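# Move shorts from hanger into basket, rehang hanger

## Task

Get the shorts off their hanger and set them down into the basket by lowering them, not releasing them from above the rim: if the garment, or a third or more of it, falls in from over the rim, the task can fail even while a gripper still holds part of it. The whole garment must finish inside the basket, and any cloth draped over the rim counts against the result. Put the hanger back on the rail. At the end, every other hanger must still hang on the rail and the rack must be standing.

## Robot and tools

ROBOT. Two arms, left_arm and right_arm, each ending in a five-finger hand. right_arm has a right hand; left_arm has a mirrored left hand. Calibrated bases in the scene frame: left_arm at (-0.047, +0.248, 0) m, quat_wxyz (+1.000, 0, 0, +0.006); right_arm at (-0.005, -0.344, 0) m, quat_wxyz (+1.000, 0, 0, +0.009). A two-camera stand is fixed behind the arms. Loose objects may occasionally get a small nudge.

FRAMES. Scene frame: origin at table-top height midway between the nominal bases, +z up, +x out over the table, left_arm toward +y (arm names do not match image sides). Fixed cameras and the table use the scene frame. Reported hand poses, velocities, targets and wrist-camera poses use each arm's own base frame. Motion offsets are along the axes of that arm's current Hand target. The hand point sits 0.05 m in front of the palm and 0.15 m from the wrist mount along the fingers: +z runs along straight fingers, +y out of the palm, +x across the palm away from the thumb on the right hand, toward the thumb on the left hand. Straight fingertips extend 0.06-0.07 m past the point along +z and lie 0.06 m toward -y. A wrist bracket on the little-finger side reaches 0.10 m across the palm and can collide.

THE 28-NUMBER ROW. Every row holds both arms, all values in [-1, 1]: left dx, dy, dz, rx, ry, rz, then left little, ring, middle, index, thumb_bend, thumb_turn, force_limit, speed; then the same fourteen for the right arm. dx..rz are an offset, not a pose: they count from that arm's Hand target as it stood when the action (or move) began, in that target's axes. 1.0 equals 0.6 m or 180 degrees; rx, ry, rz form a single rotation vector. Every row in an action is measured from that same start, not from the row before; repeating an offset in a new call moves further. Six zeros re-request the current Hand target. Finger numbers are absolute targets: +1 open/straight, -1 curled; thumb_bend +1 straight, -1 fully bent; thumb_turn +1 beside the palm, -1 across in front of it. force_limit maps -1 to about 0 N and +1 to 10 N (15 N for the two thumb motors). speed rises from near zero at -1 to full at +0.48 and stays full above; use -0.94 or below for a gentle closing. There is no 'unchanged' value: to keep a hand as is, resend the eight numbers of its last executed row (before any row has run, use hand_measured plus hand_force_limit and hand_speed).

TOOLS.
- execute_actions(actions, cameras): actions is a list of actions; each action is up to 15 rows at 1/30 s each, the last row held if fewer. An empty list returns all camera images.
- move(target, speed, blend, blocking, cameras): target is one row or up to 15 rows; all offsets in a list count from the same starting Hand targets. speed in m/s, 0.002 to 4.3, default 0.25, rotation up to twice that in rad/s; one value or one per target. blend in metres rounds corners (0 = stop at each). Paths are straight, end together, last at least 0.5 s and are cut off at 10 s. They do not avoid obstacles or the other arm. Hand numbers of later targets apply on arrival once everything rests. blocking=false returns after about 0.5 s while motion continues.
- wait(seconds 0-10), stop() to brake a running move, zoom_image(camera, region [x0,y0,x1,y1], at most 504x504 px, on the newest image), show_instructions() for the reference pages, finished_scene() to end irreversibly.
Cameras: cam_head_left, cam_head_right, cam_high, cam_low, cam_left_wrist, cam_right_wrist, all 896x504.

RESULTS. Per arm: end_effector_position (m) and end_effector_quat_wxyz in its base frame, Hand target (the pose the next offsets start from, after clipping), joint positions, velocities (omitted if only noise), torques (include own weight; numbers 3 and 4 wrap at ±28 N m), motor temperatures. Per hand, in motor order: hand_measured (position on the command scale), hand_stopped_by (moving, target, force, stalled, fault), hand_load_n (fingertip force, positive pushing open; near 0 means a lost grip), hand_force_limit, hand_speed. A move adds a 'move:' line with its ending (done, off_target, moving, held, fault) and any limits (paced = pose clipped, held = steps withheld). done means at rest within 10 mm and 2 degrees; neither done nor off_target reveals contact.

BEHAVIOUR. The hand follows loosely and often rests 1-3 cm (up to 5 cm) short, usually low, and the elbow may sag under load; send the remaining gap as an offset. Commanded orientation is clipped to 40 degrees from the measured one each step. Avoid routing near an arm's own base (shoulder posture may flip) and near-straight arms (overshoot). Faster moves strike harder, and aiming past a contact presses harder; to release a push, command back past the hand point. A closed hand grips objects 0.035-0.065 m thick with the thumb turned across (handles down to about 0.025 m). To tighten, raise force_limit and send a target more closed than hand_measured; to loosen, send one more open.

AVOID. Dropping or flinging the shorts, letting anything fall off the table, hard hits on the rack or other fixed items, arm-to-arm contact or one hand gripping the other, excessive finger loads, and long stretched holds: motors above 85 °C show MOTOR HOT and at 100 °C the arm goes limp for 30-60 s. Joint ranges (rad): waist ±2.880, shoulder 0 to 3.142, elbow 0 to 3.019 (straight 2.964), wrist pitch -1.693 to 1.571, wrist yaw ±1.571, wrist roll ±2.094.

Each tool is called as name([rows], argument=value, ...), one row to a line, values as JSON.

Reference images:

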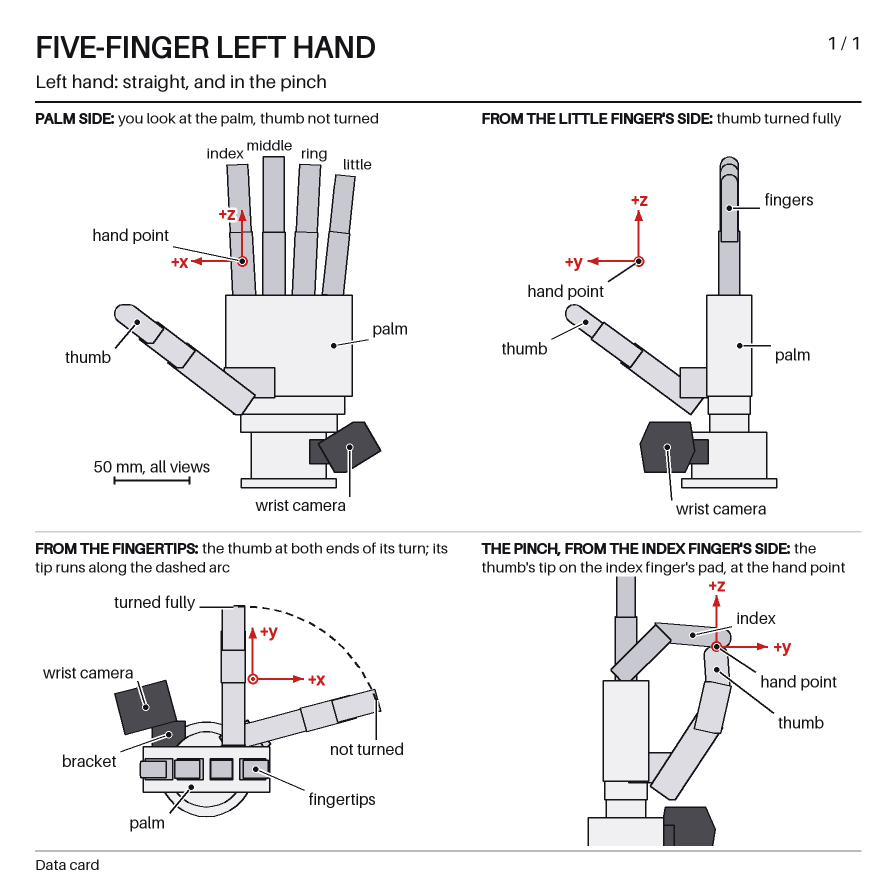

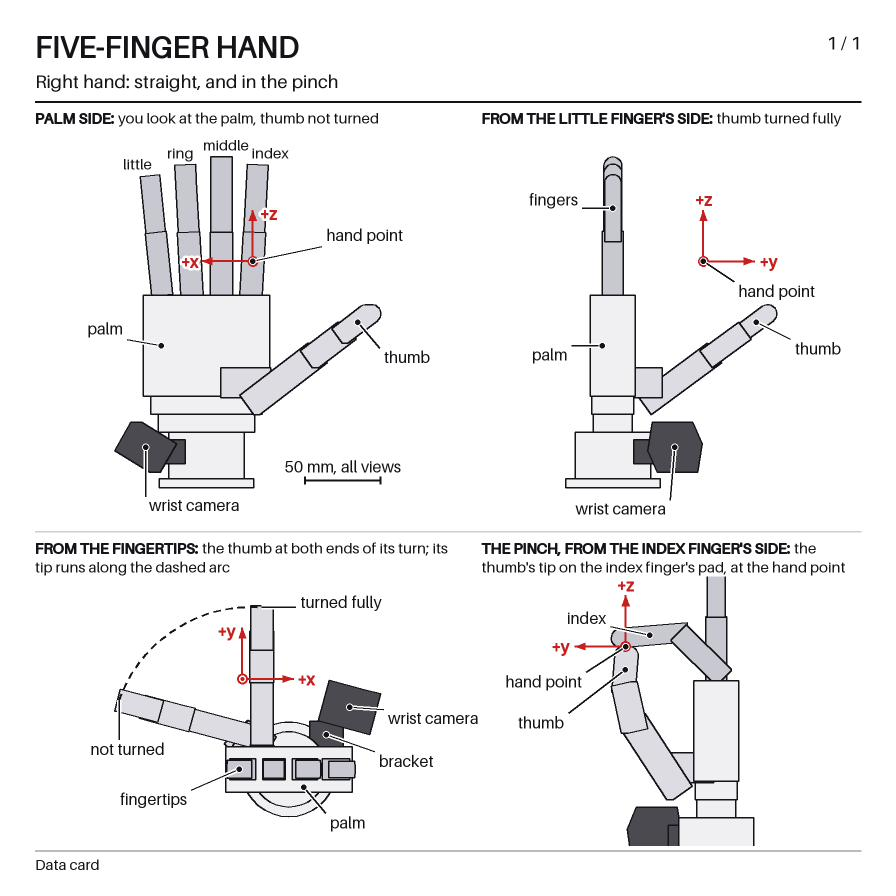

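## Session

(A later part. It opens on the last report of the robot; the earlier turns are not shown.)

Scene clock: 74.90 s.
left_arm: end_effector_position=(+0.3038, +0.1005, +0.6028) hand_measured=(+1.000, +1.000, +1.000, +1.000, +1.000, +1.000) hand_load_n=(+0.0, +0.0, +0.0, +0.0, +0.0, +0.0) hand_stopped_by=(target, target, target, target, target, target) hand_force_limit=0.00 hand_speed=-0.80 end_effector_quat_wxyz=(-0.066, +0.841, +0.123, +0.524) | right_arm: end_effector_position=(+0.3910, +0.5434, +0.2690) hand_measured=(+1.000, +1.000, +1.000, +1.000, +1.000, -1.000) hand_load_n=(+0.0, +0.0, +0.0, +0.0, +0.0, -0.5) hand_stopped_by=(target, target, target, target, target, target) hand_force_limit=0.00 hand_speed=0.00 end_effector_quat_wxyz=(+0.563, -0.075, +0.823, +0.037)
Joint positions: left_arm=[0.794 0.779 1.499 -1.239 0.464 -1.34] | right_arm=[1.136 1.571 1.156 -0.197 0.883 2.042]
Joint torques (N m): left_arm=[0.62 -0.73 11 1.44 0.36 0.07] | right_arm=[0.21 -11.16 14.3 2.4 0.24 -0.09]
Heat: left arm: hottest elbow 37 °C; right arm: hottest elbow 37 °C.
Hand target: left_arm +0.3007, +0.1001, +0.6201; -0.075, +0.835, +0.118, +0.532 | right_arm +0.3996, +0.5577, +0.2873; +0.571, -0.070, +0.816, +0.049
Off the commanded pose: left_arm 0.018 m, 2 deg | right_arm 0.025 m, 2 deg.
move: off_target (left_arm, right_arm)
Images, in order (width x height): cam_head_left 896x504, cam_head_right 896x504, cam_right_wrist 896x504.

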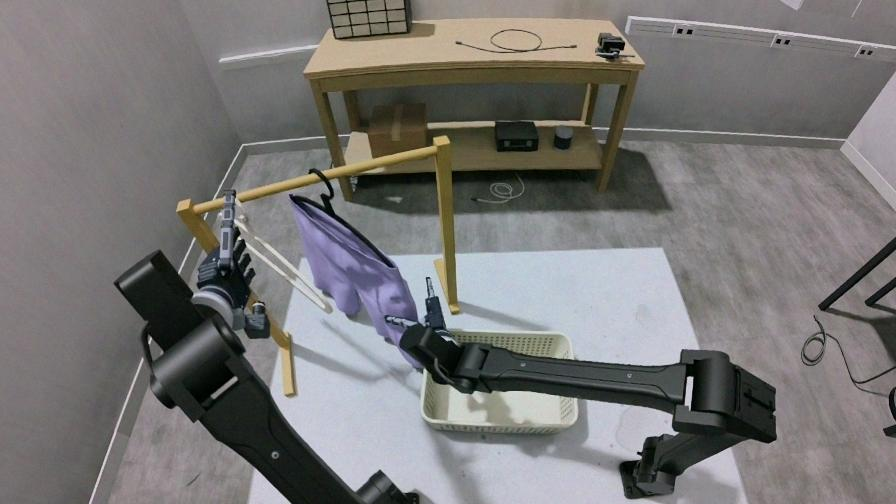

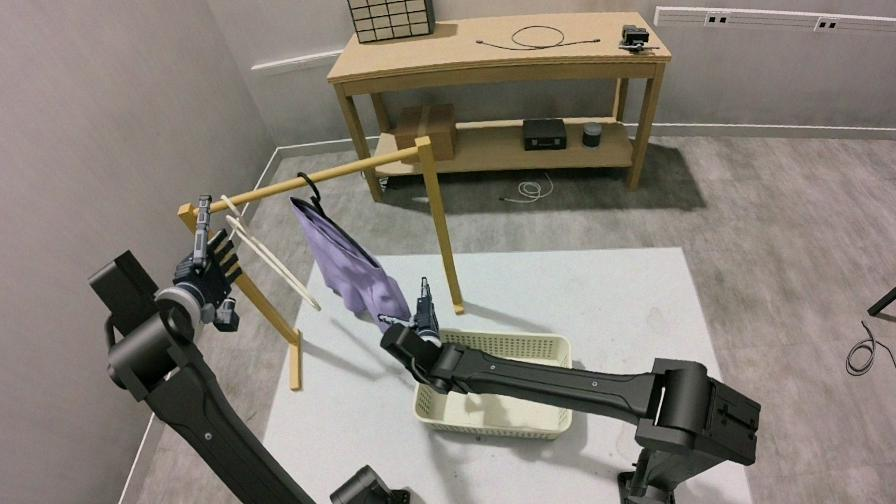

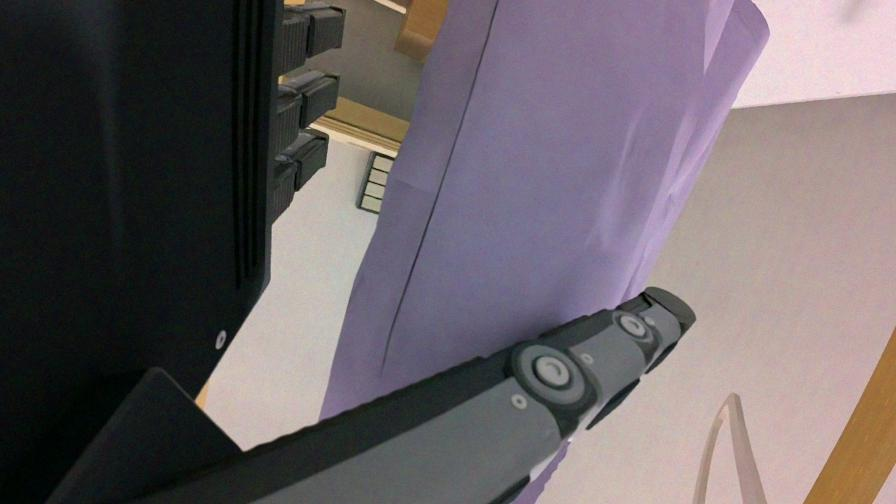

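move([
  [0,0,0,0,0,0,1,1,1,1,1,1,0,-0.8,0,0,0.022,0,0,0,1,1,1,1,1,-1,0,0],
  [0,0,0,0,0,0,1,1,1,1,1,1,0,-0.8,0,0,0.022,0,0,0,-0.1,-0.1,-0.1,-0.1,1,-1,0.0,-0.3],
], speed=0.1, cameras=["cam_head_left","cam_head_right","cam_right_wrist"])

zoom_image(camera="cam_head_left", region=[360, 230, 480, 370])

Scene clock: 77.87 s.
left_arm: end_effector_position=(+0.3038, +0.1005, +0.6028) hand_measured=(+1.000, +1.000, +1.000, +1.000, +1.000, +1.000) hand_load_n=(+0.0, +0.0, +0.0, +0.0, +0.0, +0.0) hand_stopped_by=(target, target, target, target, target, target) hand_force_limit=0.00 hand_speed=-0.80 end_effector_quat_wxyz=(-0.066, +0.841, +0.123, +0.524) | right_arm: end_effector_position=(+0.3995, +0.5473, +0.2658) hand_measured=(-0.100, -0.100, -0.100, -0.100, +1.000, -1.000) hand_load_n=(+0.0, +0.0, +0.0, +0.0, +0.0, +0.0) hand_stopped_by=(target, target, target, target, target, target) hand_force_limit=0.00 hand_speed=-0.30 end_effector_quat_wxyz=(+0.562, -0.078, +0.822, +0.039)
Joint positions: left_arm=[0.794 0.779 1.499 -1.239 0.464 -1.34] | right_arm=[1.121 1.59 1.167 -0.175 0.866 2.024]
Joint torques (N m): left_arm=[0.62 -0.67 11.03 1.47 0.36 0.07] | right_arm=[-0.26 -11.22 14.34 2.45 0.24 -0.06]
Heat: left arm: hottest elbow 37 °C; right arm: hottest elbow 37 °C.
Hand target: left_arm +0.3007, +0.1001, +0.6201; -0.075, +0.835, +0.118, +0.532 | right_arm +0.4118, +0.5597, +0.2830; +0.571, -0.070, +0.816, +0.049
Off the commanded pose: left_arm 0.018 m, 2 deg | right_arm 0.024 m, 2 deg.
move: off_target (left_arm, right_arm); target 2's new numbers were sent with right_arm's hand 0.024 m and 2 deg from that target
Images, in order (width x height): cam_head_left 896x504, cam_head_right 896x504, cam_right_wrist 896x504.

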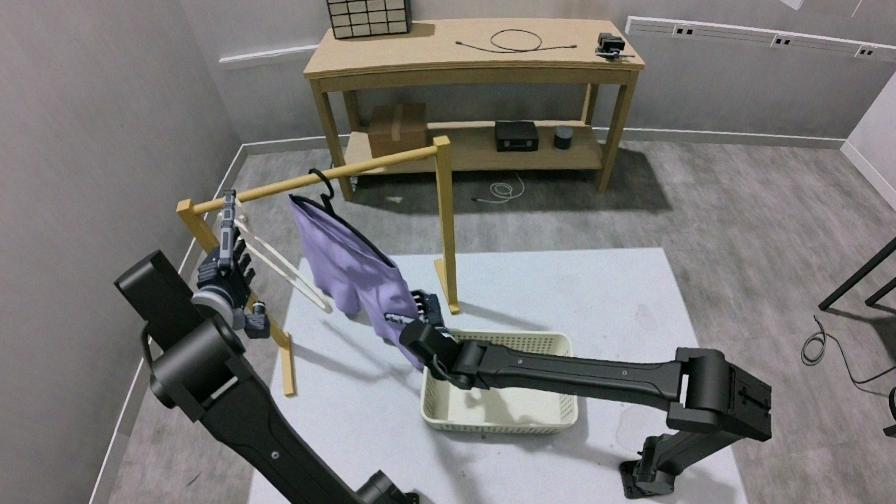

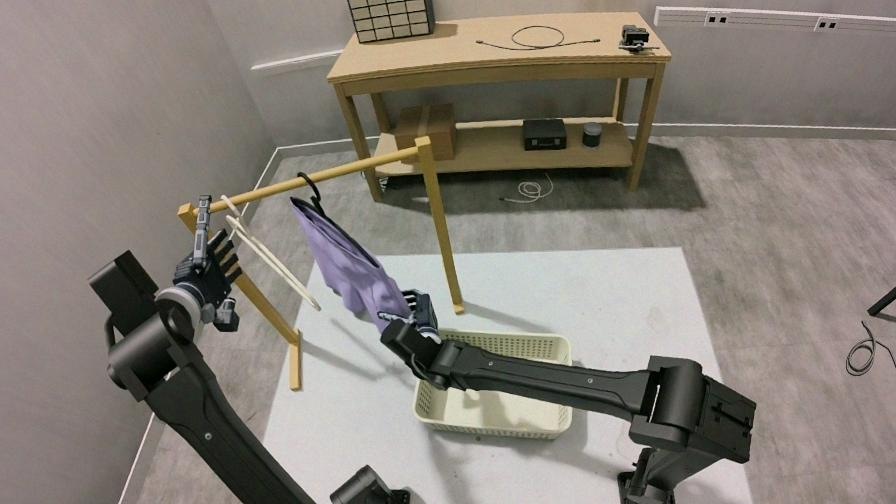

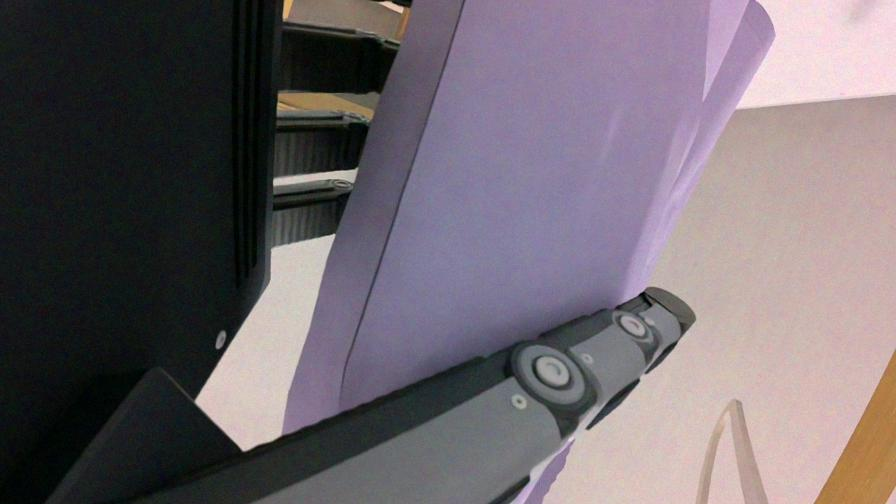

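Scaled by 3.600.

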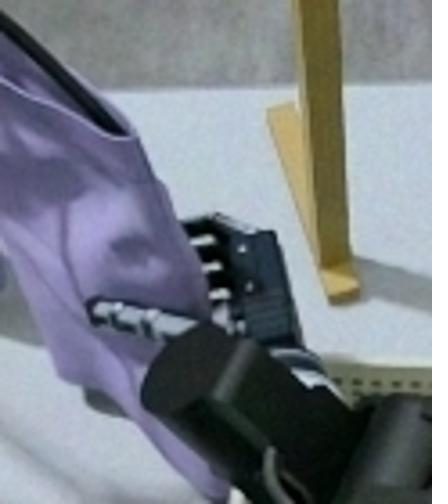

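execute_actions([
  [[0,0,0,0,0,0,1,1,1,1,1,1,0,-0.8,0,0,0,0,0,0,-0.1,-0.1,-0.1,-0.1,-0.2,-1,0.0,-0.3]],
  [[0,0,0,0,0,0,1,1,1,1,1,1,0,-0.8,0,0,0,0,0,0,-0.1,-0.1,-0.1,-0.1,-0.2,-1,0.0,-0.3]],
], cameras=["cam_right_wrist"])

Scene clock: 79.77 s.
left_arm: end_effector_position=(+0.3038, +0.1005, +0.6028) hand_measured=(+1.000, +1.000, +1.000, +1.000, +1.000, +1.000) hand_load_n=(+0.0, +0.0, +0.0, +0.0, +0.0, +0.0) hand_stopped_by=(target, target, target, target, target, target) hand_force_limit=0.00 hand_speed=-0.80 end_effector_quat_wxyz=(-0.066, +0.841, +0.123, +0.524) | right_arm: end_effector_position=(+0.4000, +0.5483, +0.2685) hand_measured=(-0.100, -0.100, -0.100, -0.100, -0.200, -1.000) hand_load_n=(+0.0, +0.0, +0.5, +0.0, +1.0, +0.0) hand_stopped_by=(target, target, target, target, target, target) hand_force_limit=0.00 hand_speed=-0.30 end_effector_quat_wxyz=(+0.564, -0.076, +0.821, +0.041)
Joint positions: left_arm=[0.794 0.779 1.499 -1.239 0.464 -1.34] | right_arm=[1.121 1.59 1.171 -0.172 0.866 2.024]
Joint torques (N m): left_arm=[0.67 -0.73 11.03 1.46 0.36 0.07] | right_arm=[-0.15 -11.28 13.98 2.39 0.23 -0.07]
Heat: left arm: hottest elbow 38 °C; right arm: hottest elbow 37 °C.
Hand target: left_arm +0.3007, +0.1001, +0.6201; -0.075, +0.835, +0.118, +0.532 | right_arm +0.4118, +0.5597, +0.2829; +0.571, -0.070, +0.816, +0.049
Off the commanded pose: left_arm 0.018 m, 2 deg | right_arm 0.022 m, 2 deg.
Images, in order (width x height): cam_right_wrist 896x504.

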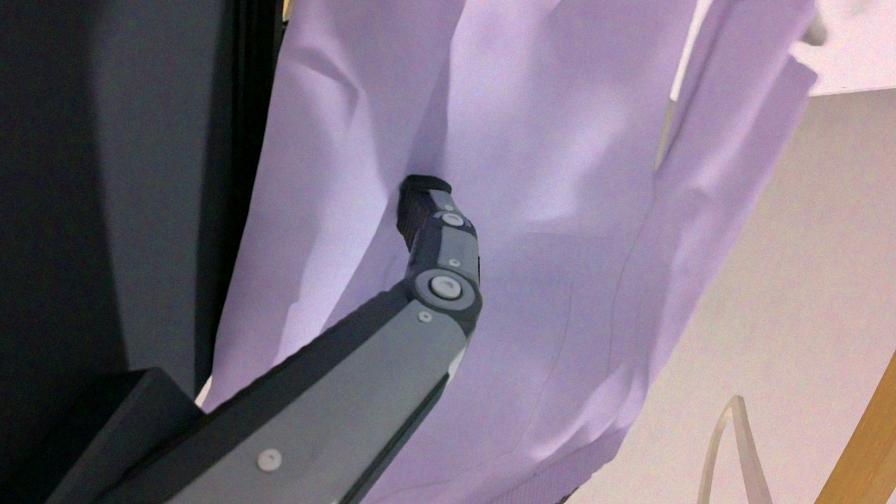

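execute_actions([
  [[0,0,0,0,0,0,1,1,1,1,1,1,0,-0.8,0,0,0,0,0,0,-0.3,-0.3,-0.4,-0.4,-0.4,-1,0.2,-0.5]],
  [[0,0,0,0,0,0,1,1,1,1,1,1,0,-0.8,0,0,0,0,0,0,-0.3,-0.3,-0.4,-0.4,-0.4,-1,0.2,-0.5]],
], cameras=["cam_right_wrist"])

Scene clock: 81.33 s.
left_arm: end_effector_position=(+0.3038, +0.1005, +0.6028) hand_measured=(+1.000, +1.000, +1.000, +1.000, +1.000, +1.000) hand_load_n=(+0.0, +0.0, +0.0, +0.0, +0.0, +0.0) hand_stopped_by=(target, target, target, target, target, target) hand_force_limit=0.00 hand_speed=-0.80 end_effector_quat_wxyz=(-0.066, +0.841, +0.123, +0.524) | right_arm: end_effector_position=(+0.4004, +0.5491, +0.2705) hand_measured=(-0.300, -0.300, -0.184, -0.230, -0.260, -1.000) hand_load_n=(+0.0, +1.0, +8.0, +10.5, +9.0, -1.0) hand_stopped_by=(target, target, force, force, force, target) hand_force_limit=0.20 hand_speed=-0.50 end_effector_quat_wxyz=(+0.565, -0.075, +0.821, +0.043)
Joint positions: left_arm=[0.794 0.779 1.499 -1.239 0.464 -1.34] | right_arm=[1.121 1.59 1.173 -0.17 0.866 2.024]
Joint torques (N m): left_arm=[0.62 -0.73 11.02 1.43 0.36 0.07] | right_arm=[-0.15 -11.11 13.9 2.29 0.22 -0.07]
Heat: left arm: hottest elbow 38 °C; right arm: hottest elbow 37 °C.
Hand target: left_arm +0.3007, +0.1001, +0.6201; -0.075, +0.835, +0.118, +0.532 | right_arm +0.4118, +0.5597, +0.2829; +0.571, -0.070, +0.816, +0.049
Off the commanded pose: left_arm 0.018 m, 2 deg | right_arm 0.020 m, 1 deg.
Images, in order (width x height): cam_right_wrist 896x504.

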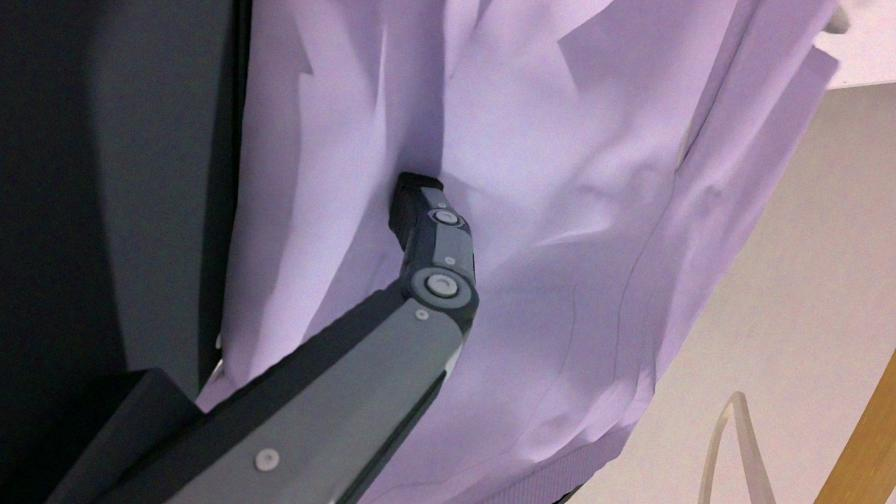

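wait(seconds=0.3, cameras=["cam_head_left","cam_head_right","cam_high","cam_low"])

zoom_image(camera="cam_head_left", region=[280, 160, 500, 400])

zoom_image(camera="cam_high", region=[440, 160, 700, 504])

Scene clock: 81.97 s.
left_arm: end_effector_position=(+0.3038, +0.1005, +0.6028) hand_measured=(+1.000, +1.000, +1.000, +1.000, +1.000, +1.000) hand_load_n=(+0.0, +0.0, +0.0, +0.0, +0.0, +0.0) hand_stopped_by=(target, target, target, target, target, target) hand_force_limit=0.00 hand_speed=-0.80 end_effector_quat_wxyz=(-0.066, +0.841, +0.123, +0.524) | right_arm: end_effector_position=(+0.4004, +0.5491, +0.2705) hand_measured=(-0.300, -0.300, -0.184, -0.230, -0.260, -1.000) hand_load_n=(+0.0, +1.0, +7.5, +10.5, +9.0, -1.0) hand_stopped_by=(target, target, force, force, force, target) hand_force_limit=0.20 hand_speed=-0.50 end_effector_quat_wxyz=(+0.565, -0.075, +0.821, +0.043)
Joint positions: left_arm=[0.794 0.779 1.499 -1.239 0.464 -1.34] | right_arm=[1.121 1.59 1.173 -0.17 0.866 2.024]
Joint torques (N m): left_arm=[0.62 -0.73 11.03 1.46 0.36 0.07] | right_arm=[-0.26 -11.22 13.89 2.32 0.23 -0.07]
Heat: left arm: hottest elbow 38 °C; right arm: hottest elbow 37 °C.
Hand target: left_arm +0.3007, +0.1001, +0.6201; -0.075, +0.835, +0.118, +0.532 | right_arm +0.4118, +0.5597, +0.2829; +0.571, -0.070, +0.816, +0.049
Off the commanded pose: left_arm 0.018 m, 2 deg | right_arm 0.020 m, 1 deg.
wait: 0.30 s; at rest from the start
Images, in order (width x height): cam_head_left 896x504, cam_head_right 896x504, cam_high 896x504, cam_low 896x504.

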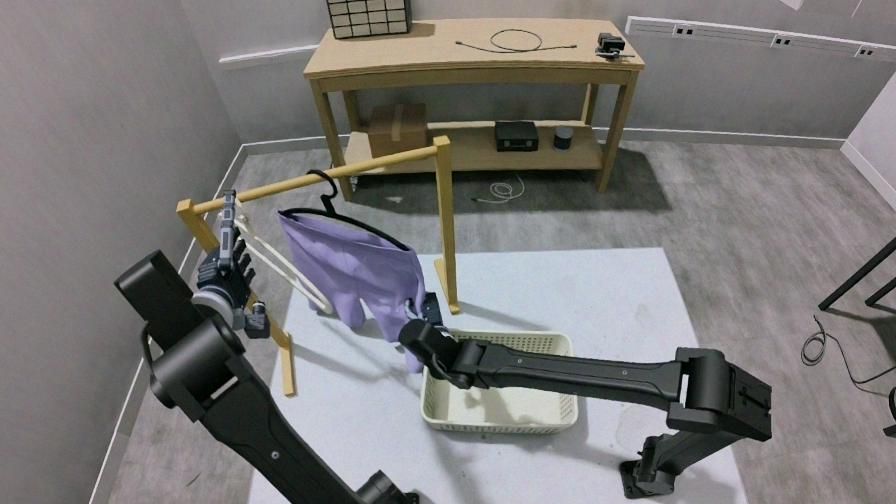

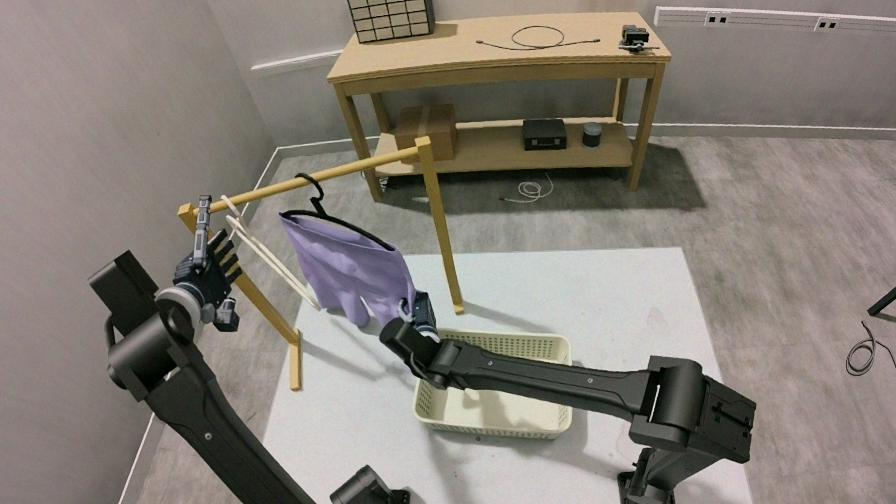

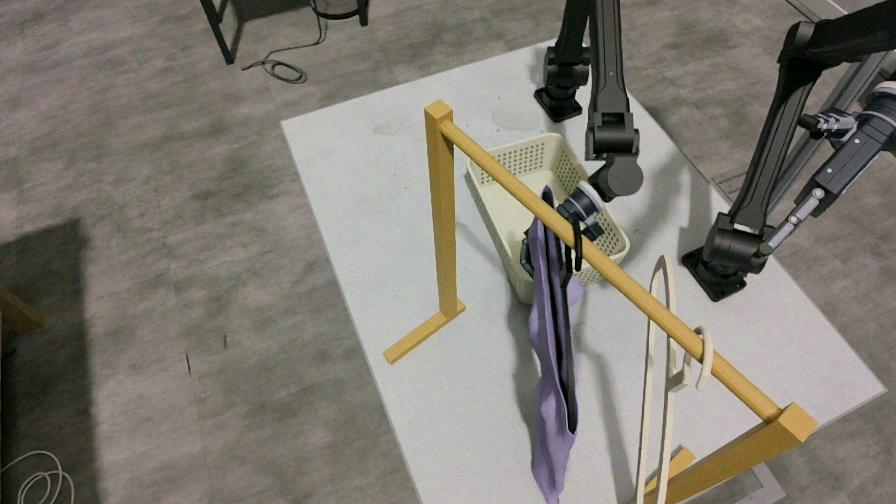

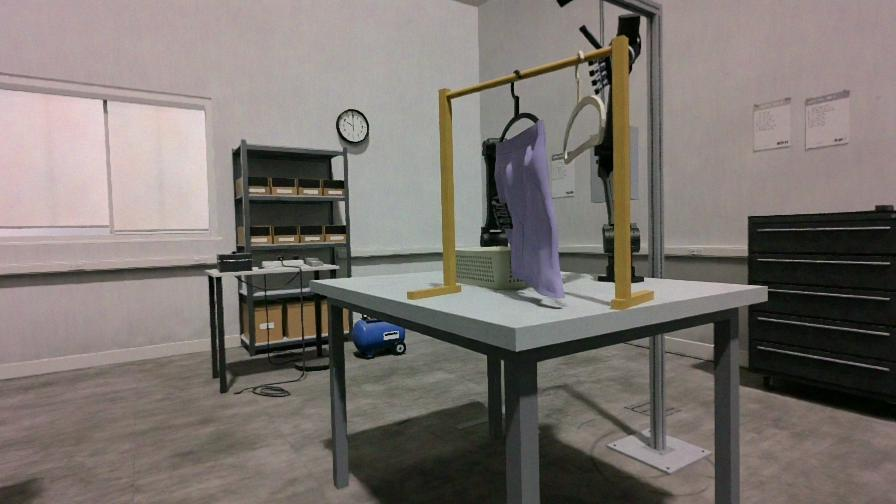

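Scaled by 2.100.

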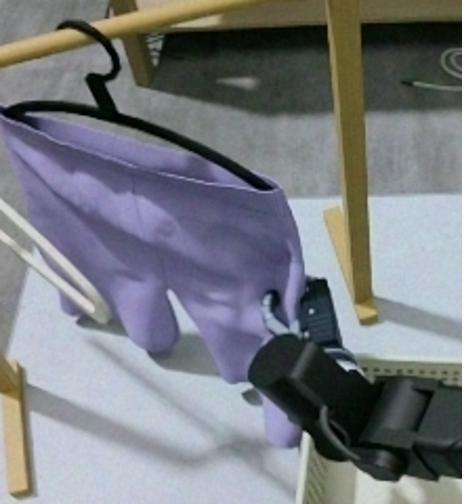

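Scaled by 1.465.

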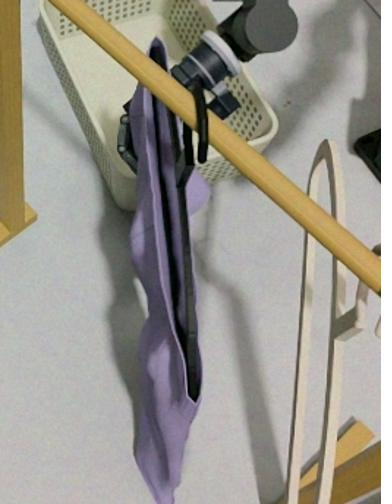

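move(target=[0,0,0,0,0,0,1,1,1,1,1,1,0,-0.8,-0.008,-0.2154,0.0222,0,0,0,-0.3,-0.3,-0.4,-0.4,-0.4,-1,0.2,-0.5], speed=0.07, cameras=["cam_head_left","cam_head_right","cam_high","cam_low","cam_right_wrist"])

zoom_image(camera="cam_head_left", region=[280, 130, 500, 400])

zoom_image(camera="cam_high", region=[420, 100, 700, 504])

Scene clock: 88.37 s.
left_arm: end_effector_position=(+0.3038, +0.1005, +0.6028) hand_measured=(+1.000, +1.000, +1.000, +1.000, +1.000, +1.000) hand_load_n=(+0.0, +0.0, +0.0, +0.0, +0.0, +0.0) hand_stopped_by=(target, target, target, target, target, target) hand_force_limit=0.00 hand_speed=-0.80 end_effector_quat_wxyz=(-0.066, +0.841, +0.123, +0.524) | right_arm: end_effector_position=(+0.4447, +0.4438, +0.2914) hand_measured=(-0.300, -0.300, -0.184, -0.230, -0.260, -1.000) hand_load_n=(+0.0, +0.5, +8.0, +11.0, +9.5, -0.5) hand_stopped_by=(target, target, force, force, force, target) hand_force_limit=0.20 hand_speed=-0.50 end_effector_quat_wxyz=(+0.573, -0.068, +0.815, +0.059)
Joint positions: left_arm=[0.794 0.779 1.499 -1.239 0.464 -1.34] | right_arm=[0.922 1.398 0.976 -0.027 0.684 1.887]
Joint torques (N m): left_arm=[0.62 -0.79 11.03 1.46 0.36 0.07] | right_arm=[-0.5 -10.23 8.49 2.3 0.23 -0.06]
Heat: left arm: hottest elbow 38 °C; right arm: hottest elbow 38 °C.
Hand target: left_arm +0.3007, +0.1001, +0.6201; -0.075, +0.835, +0.118, +0.532 | right_arm +0.4479, +0.4346, +0.2829; +0.571, -0.070, +0.816, +0.049
Off the commanded pose: left_arm 0.018 m, 2 deg | right_arm 0.013 m, 1 deg.
move: off_target (left_arm, right_arm)
Images, in order (width x height): cam_head_left 896x504, cam_head_right 896x504, cam_high 896x504, cam_low 896x504, cam_right_wrist 896x504.

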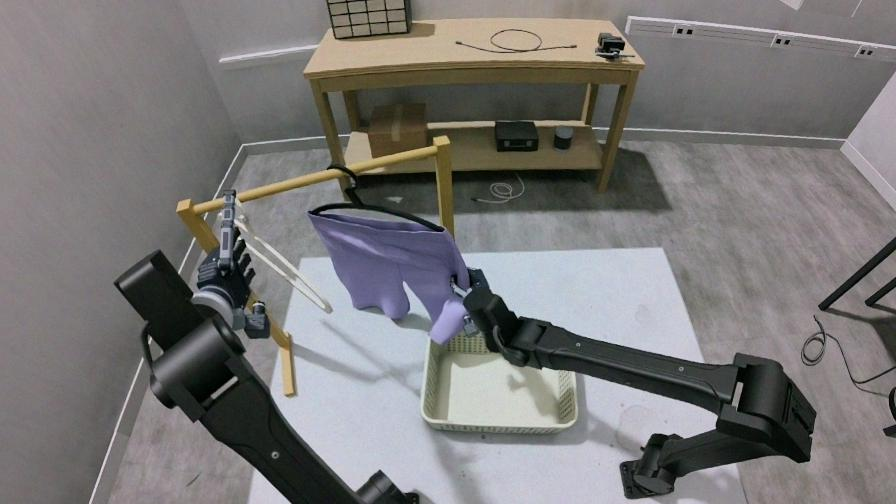

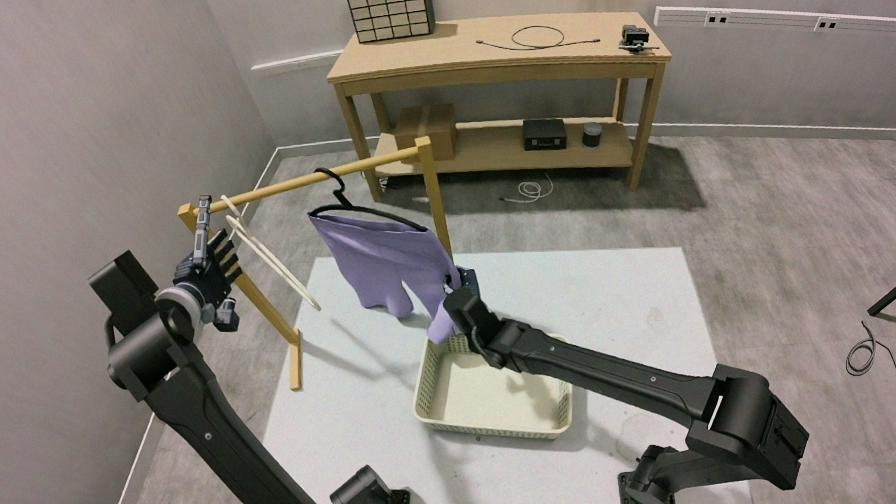

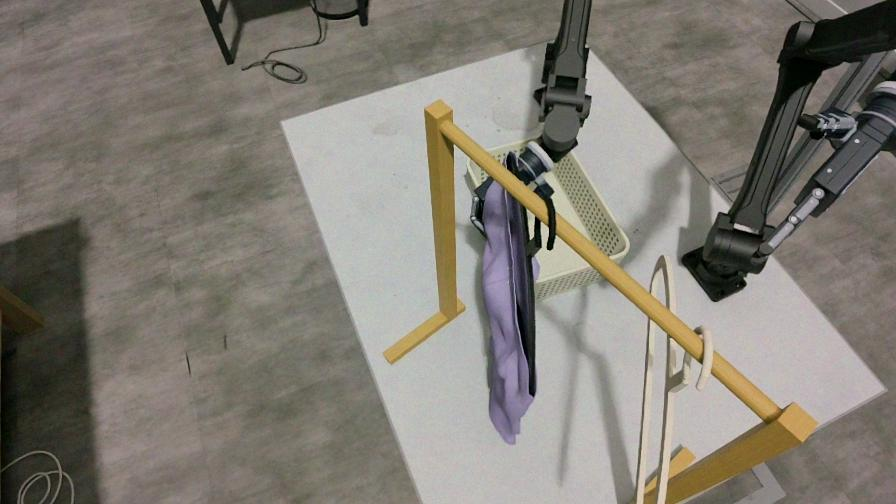

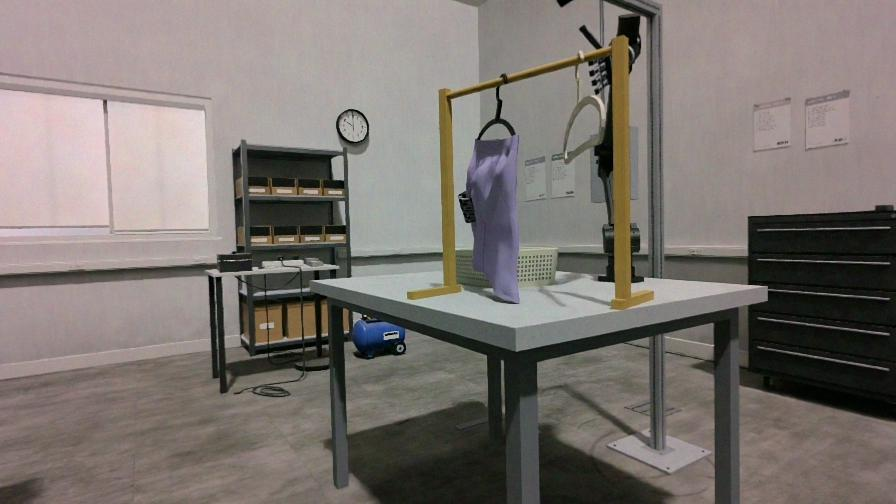

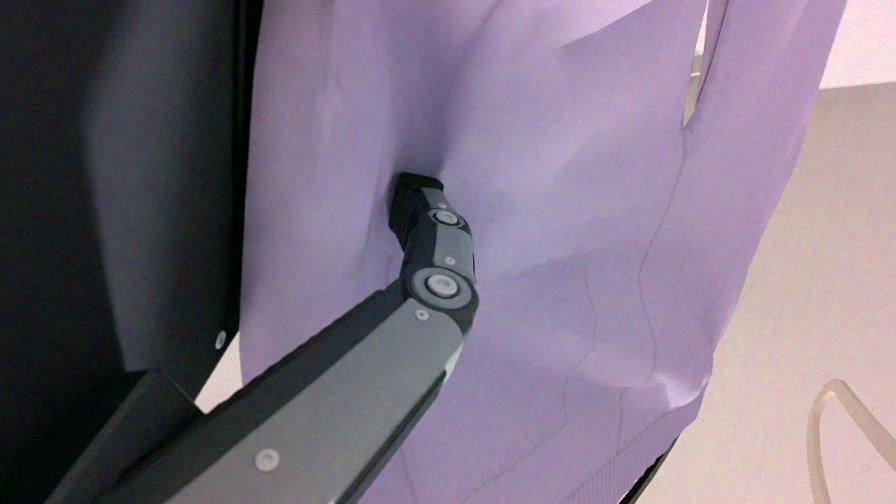

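Scaled by 1.867.

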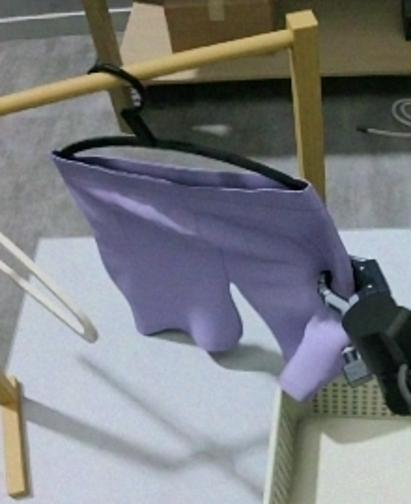

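Scaled by 1.248.

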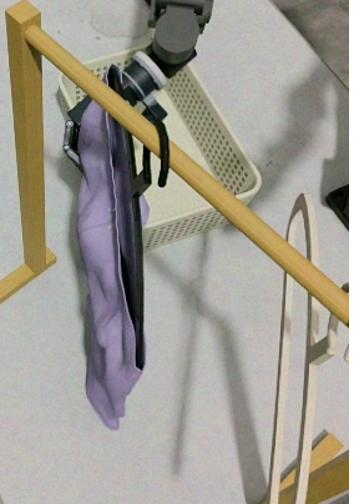

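move([
  [-0.0305,0.0117,0.1957,0,0,0,1,1,1,1,1,1,0,-0.8,0,0,0,0,0,0,-0.3,-0.3,-0.4,-0.4,-0.4,-1,0.2,-0.5],
  [-0.0305,-0.155,0.1957,0,0,0,1,1,1,1,1,1,0,-0.8,0,0,0,0,0,0,-0.3,-0.3,-0.4,-0.4,-0.4,-1,0.2,-0.5],
], speed=[0.12,0.08], cameras=["cam_head_left","cam_head_right","cam_high","cam_low","cam_left_wrist"])

Scene clock: 94.90 s.
left_arm: end_effector_position=(+0.3710, +0.2137, +0.5292) hand_measured=(+1.000, +1.000, +1.000, +1.000, +1.000, +1.000) hand_load_n=(+0.0, +0.0, +0.0, +0.0, +0.0, +0.0) hand_stopped_by=(target, target, target, target, target, target) hand_force_limit=0.00 hand_speed=-0.80 end_effector_quat_wxyz=(-0.061, +0.842, +0.126, +0.521) | right_arm: end_effector_position=(+0.4446, +0.4438, +0.2913) hand_measured=(-0.300, -0.300, -0.184, -0.230, -0.260, -1.000) hand_load_n=(+0.0, +0.5, +8.0, +11.0, +9.5, -0.5) hand_stopped_by=(target, target, force, force, force, target) hand_force_limit=0.20 hand_speed=-0.50 end_effector_quat_wxyz=(+0.573, -0.068, +0.815, +0.059)
Joint positions: left_arm=[0.907 0.975 1.364 -0.951 0.563 -1.278] | right_arm=[0.922 1.398 0.976 -0.027 0.684 1.886]
Joint torques (N m): left_arm=[0.38 -4.54 13.22 1.39 0.4 0.08] | right_arm=[-0.62 -10.23 8.49 2.28 0.23 -0.05]
Heat: left arm: hottest elbow 38 °C; right arm: hottest elbow 37 °C.
Hand target: left_arm +0.3698, +0.2169, +0.5537; -0.075, +0.835, +0.118, +0.532 | right_arm +0.4479, +0.4346, +0.2829; +0.571, -0.070, +0.816, +0.049
Off the commanded pose: left_arm 0.025 m, 2 deg | right_arm 0.013 m, 1 deg.
move: off_target (left_arm, right_arm)
Images, in order (width x height): cam_head_left 896x504, cam_head_right 896x504, cam_high 896x504, cam_low 896x504, cam_left_wrist 896x504.

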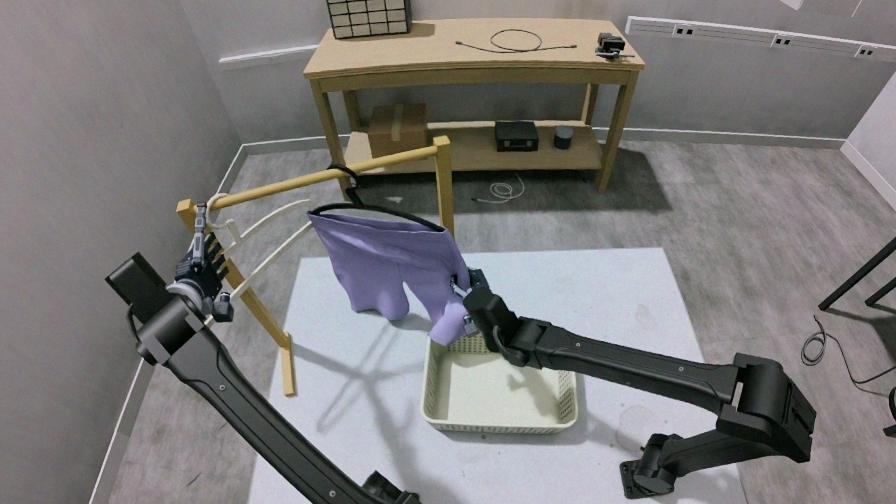

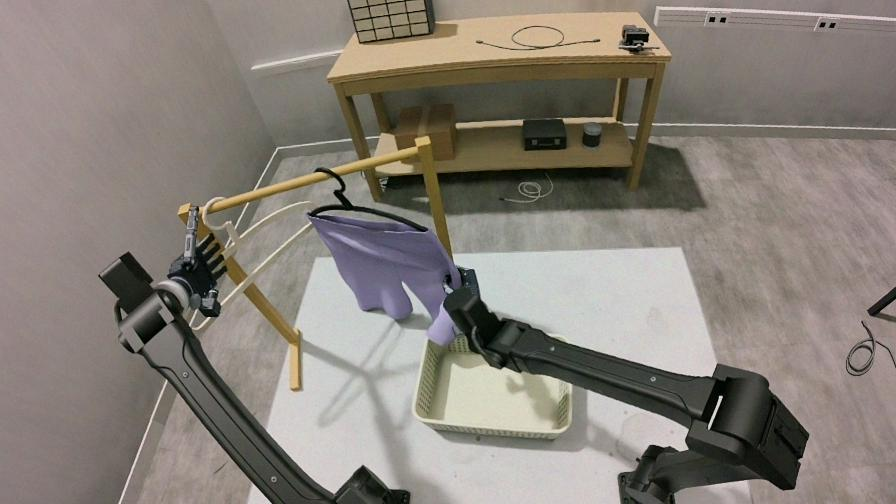

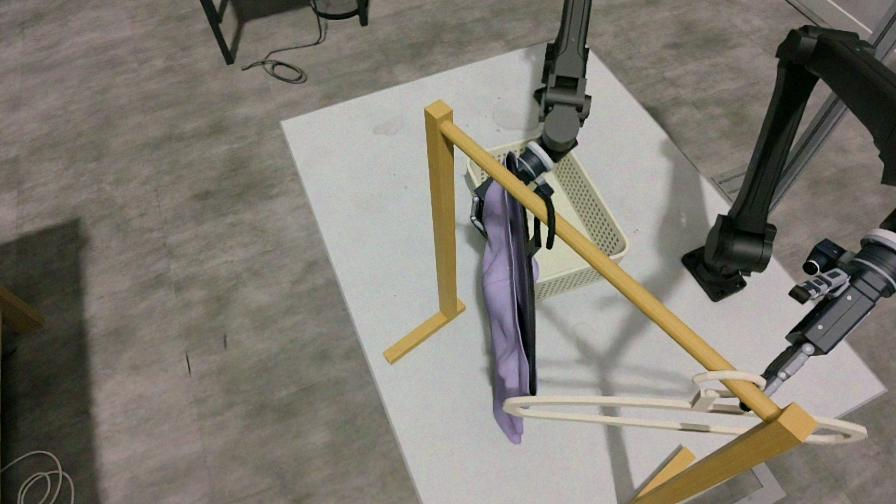

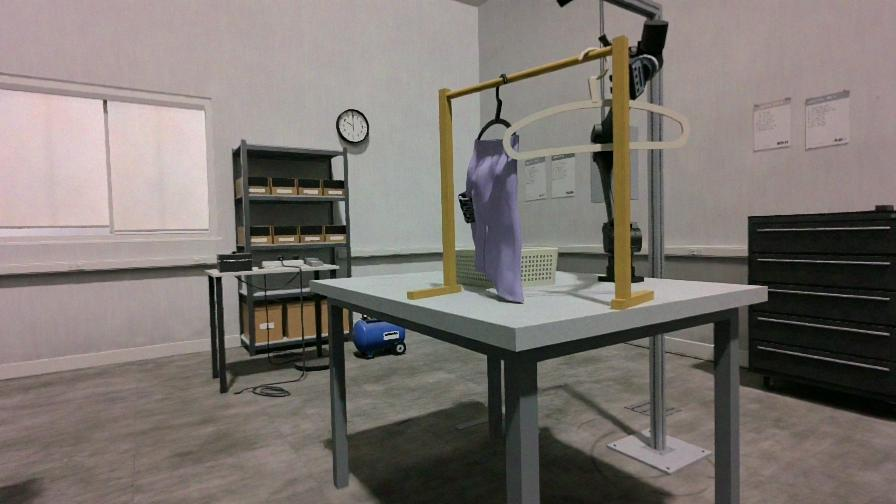

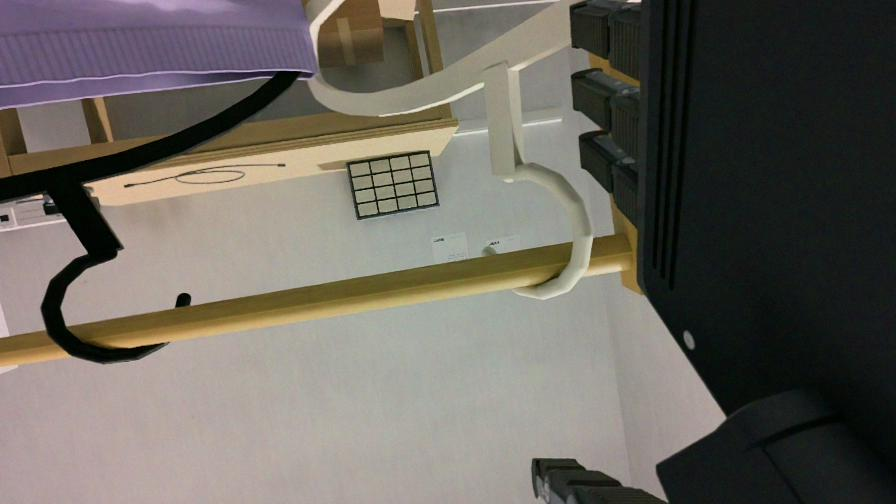

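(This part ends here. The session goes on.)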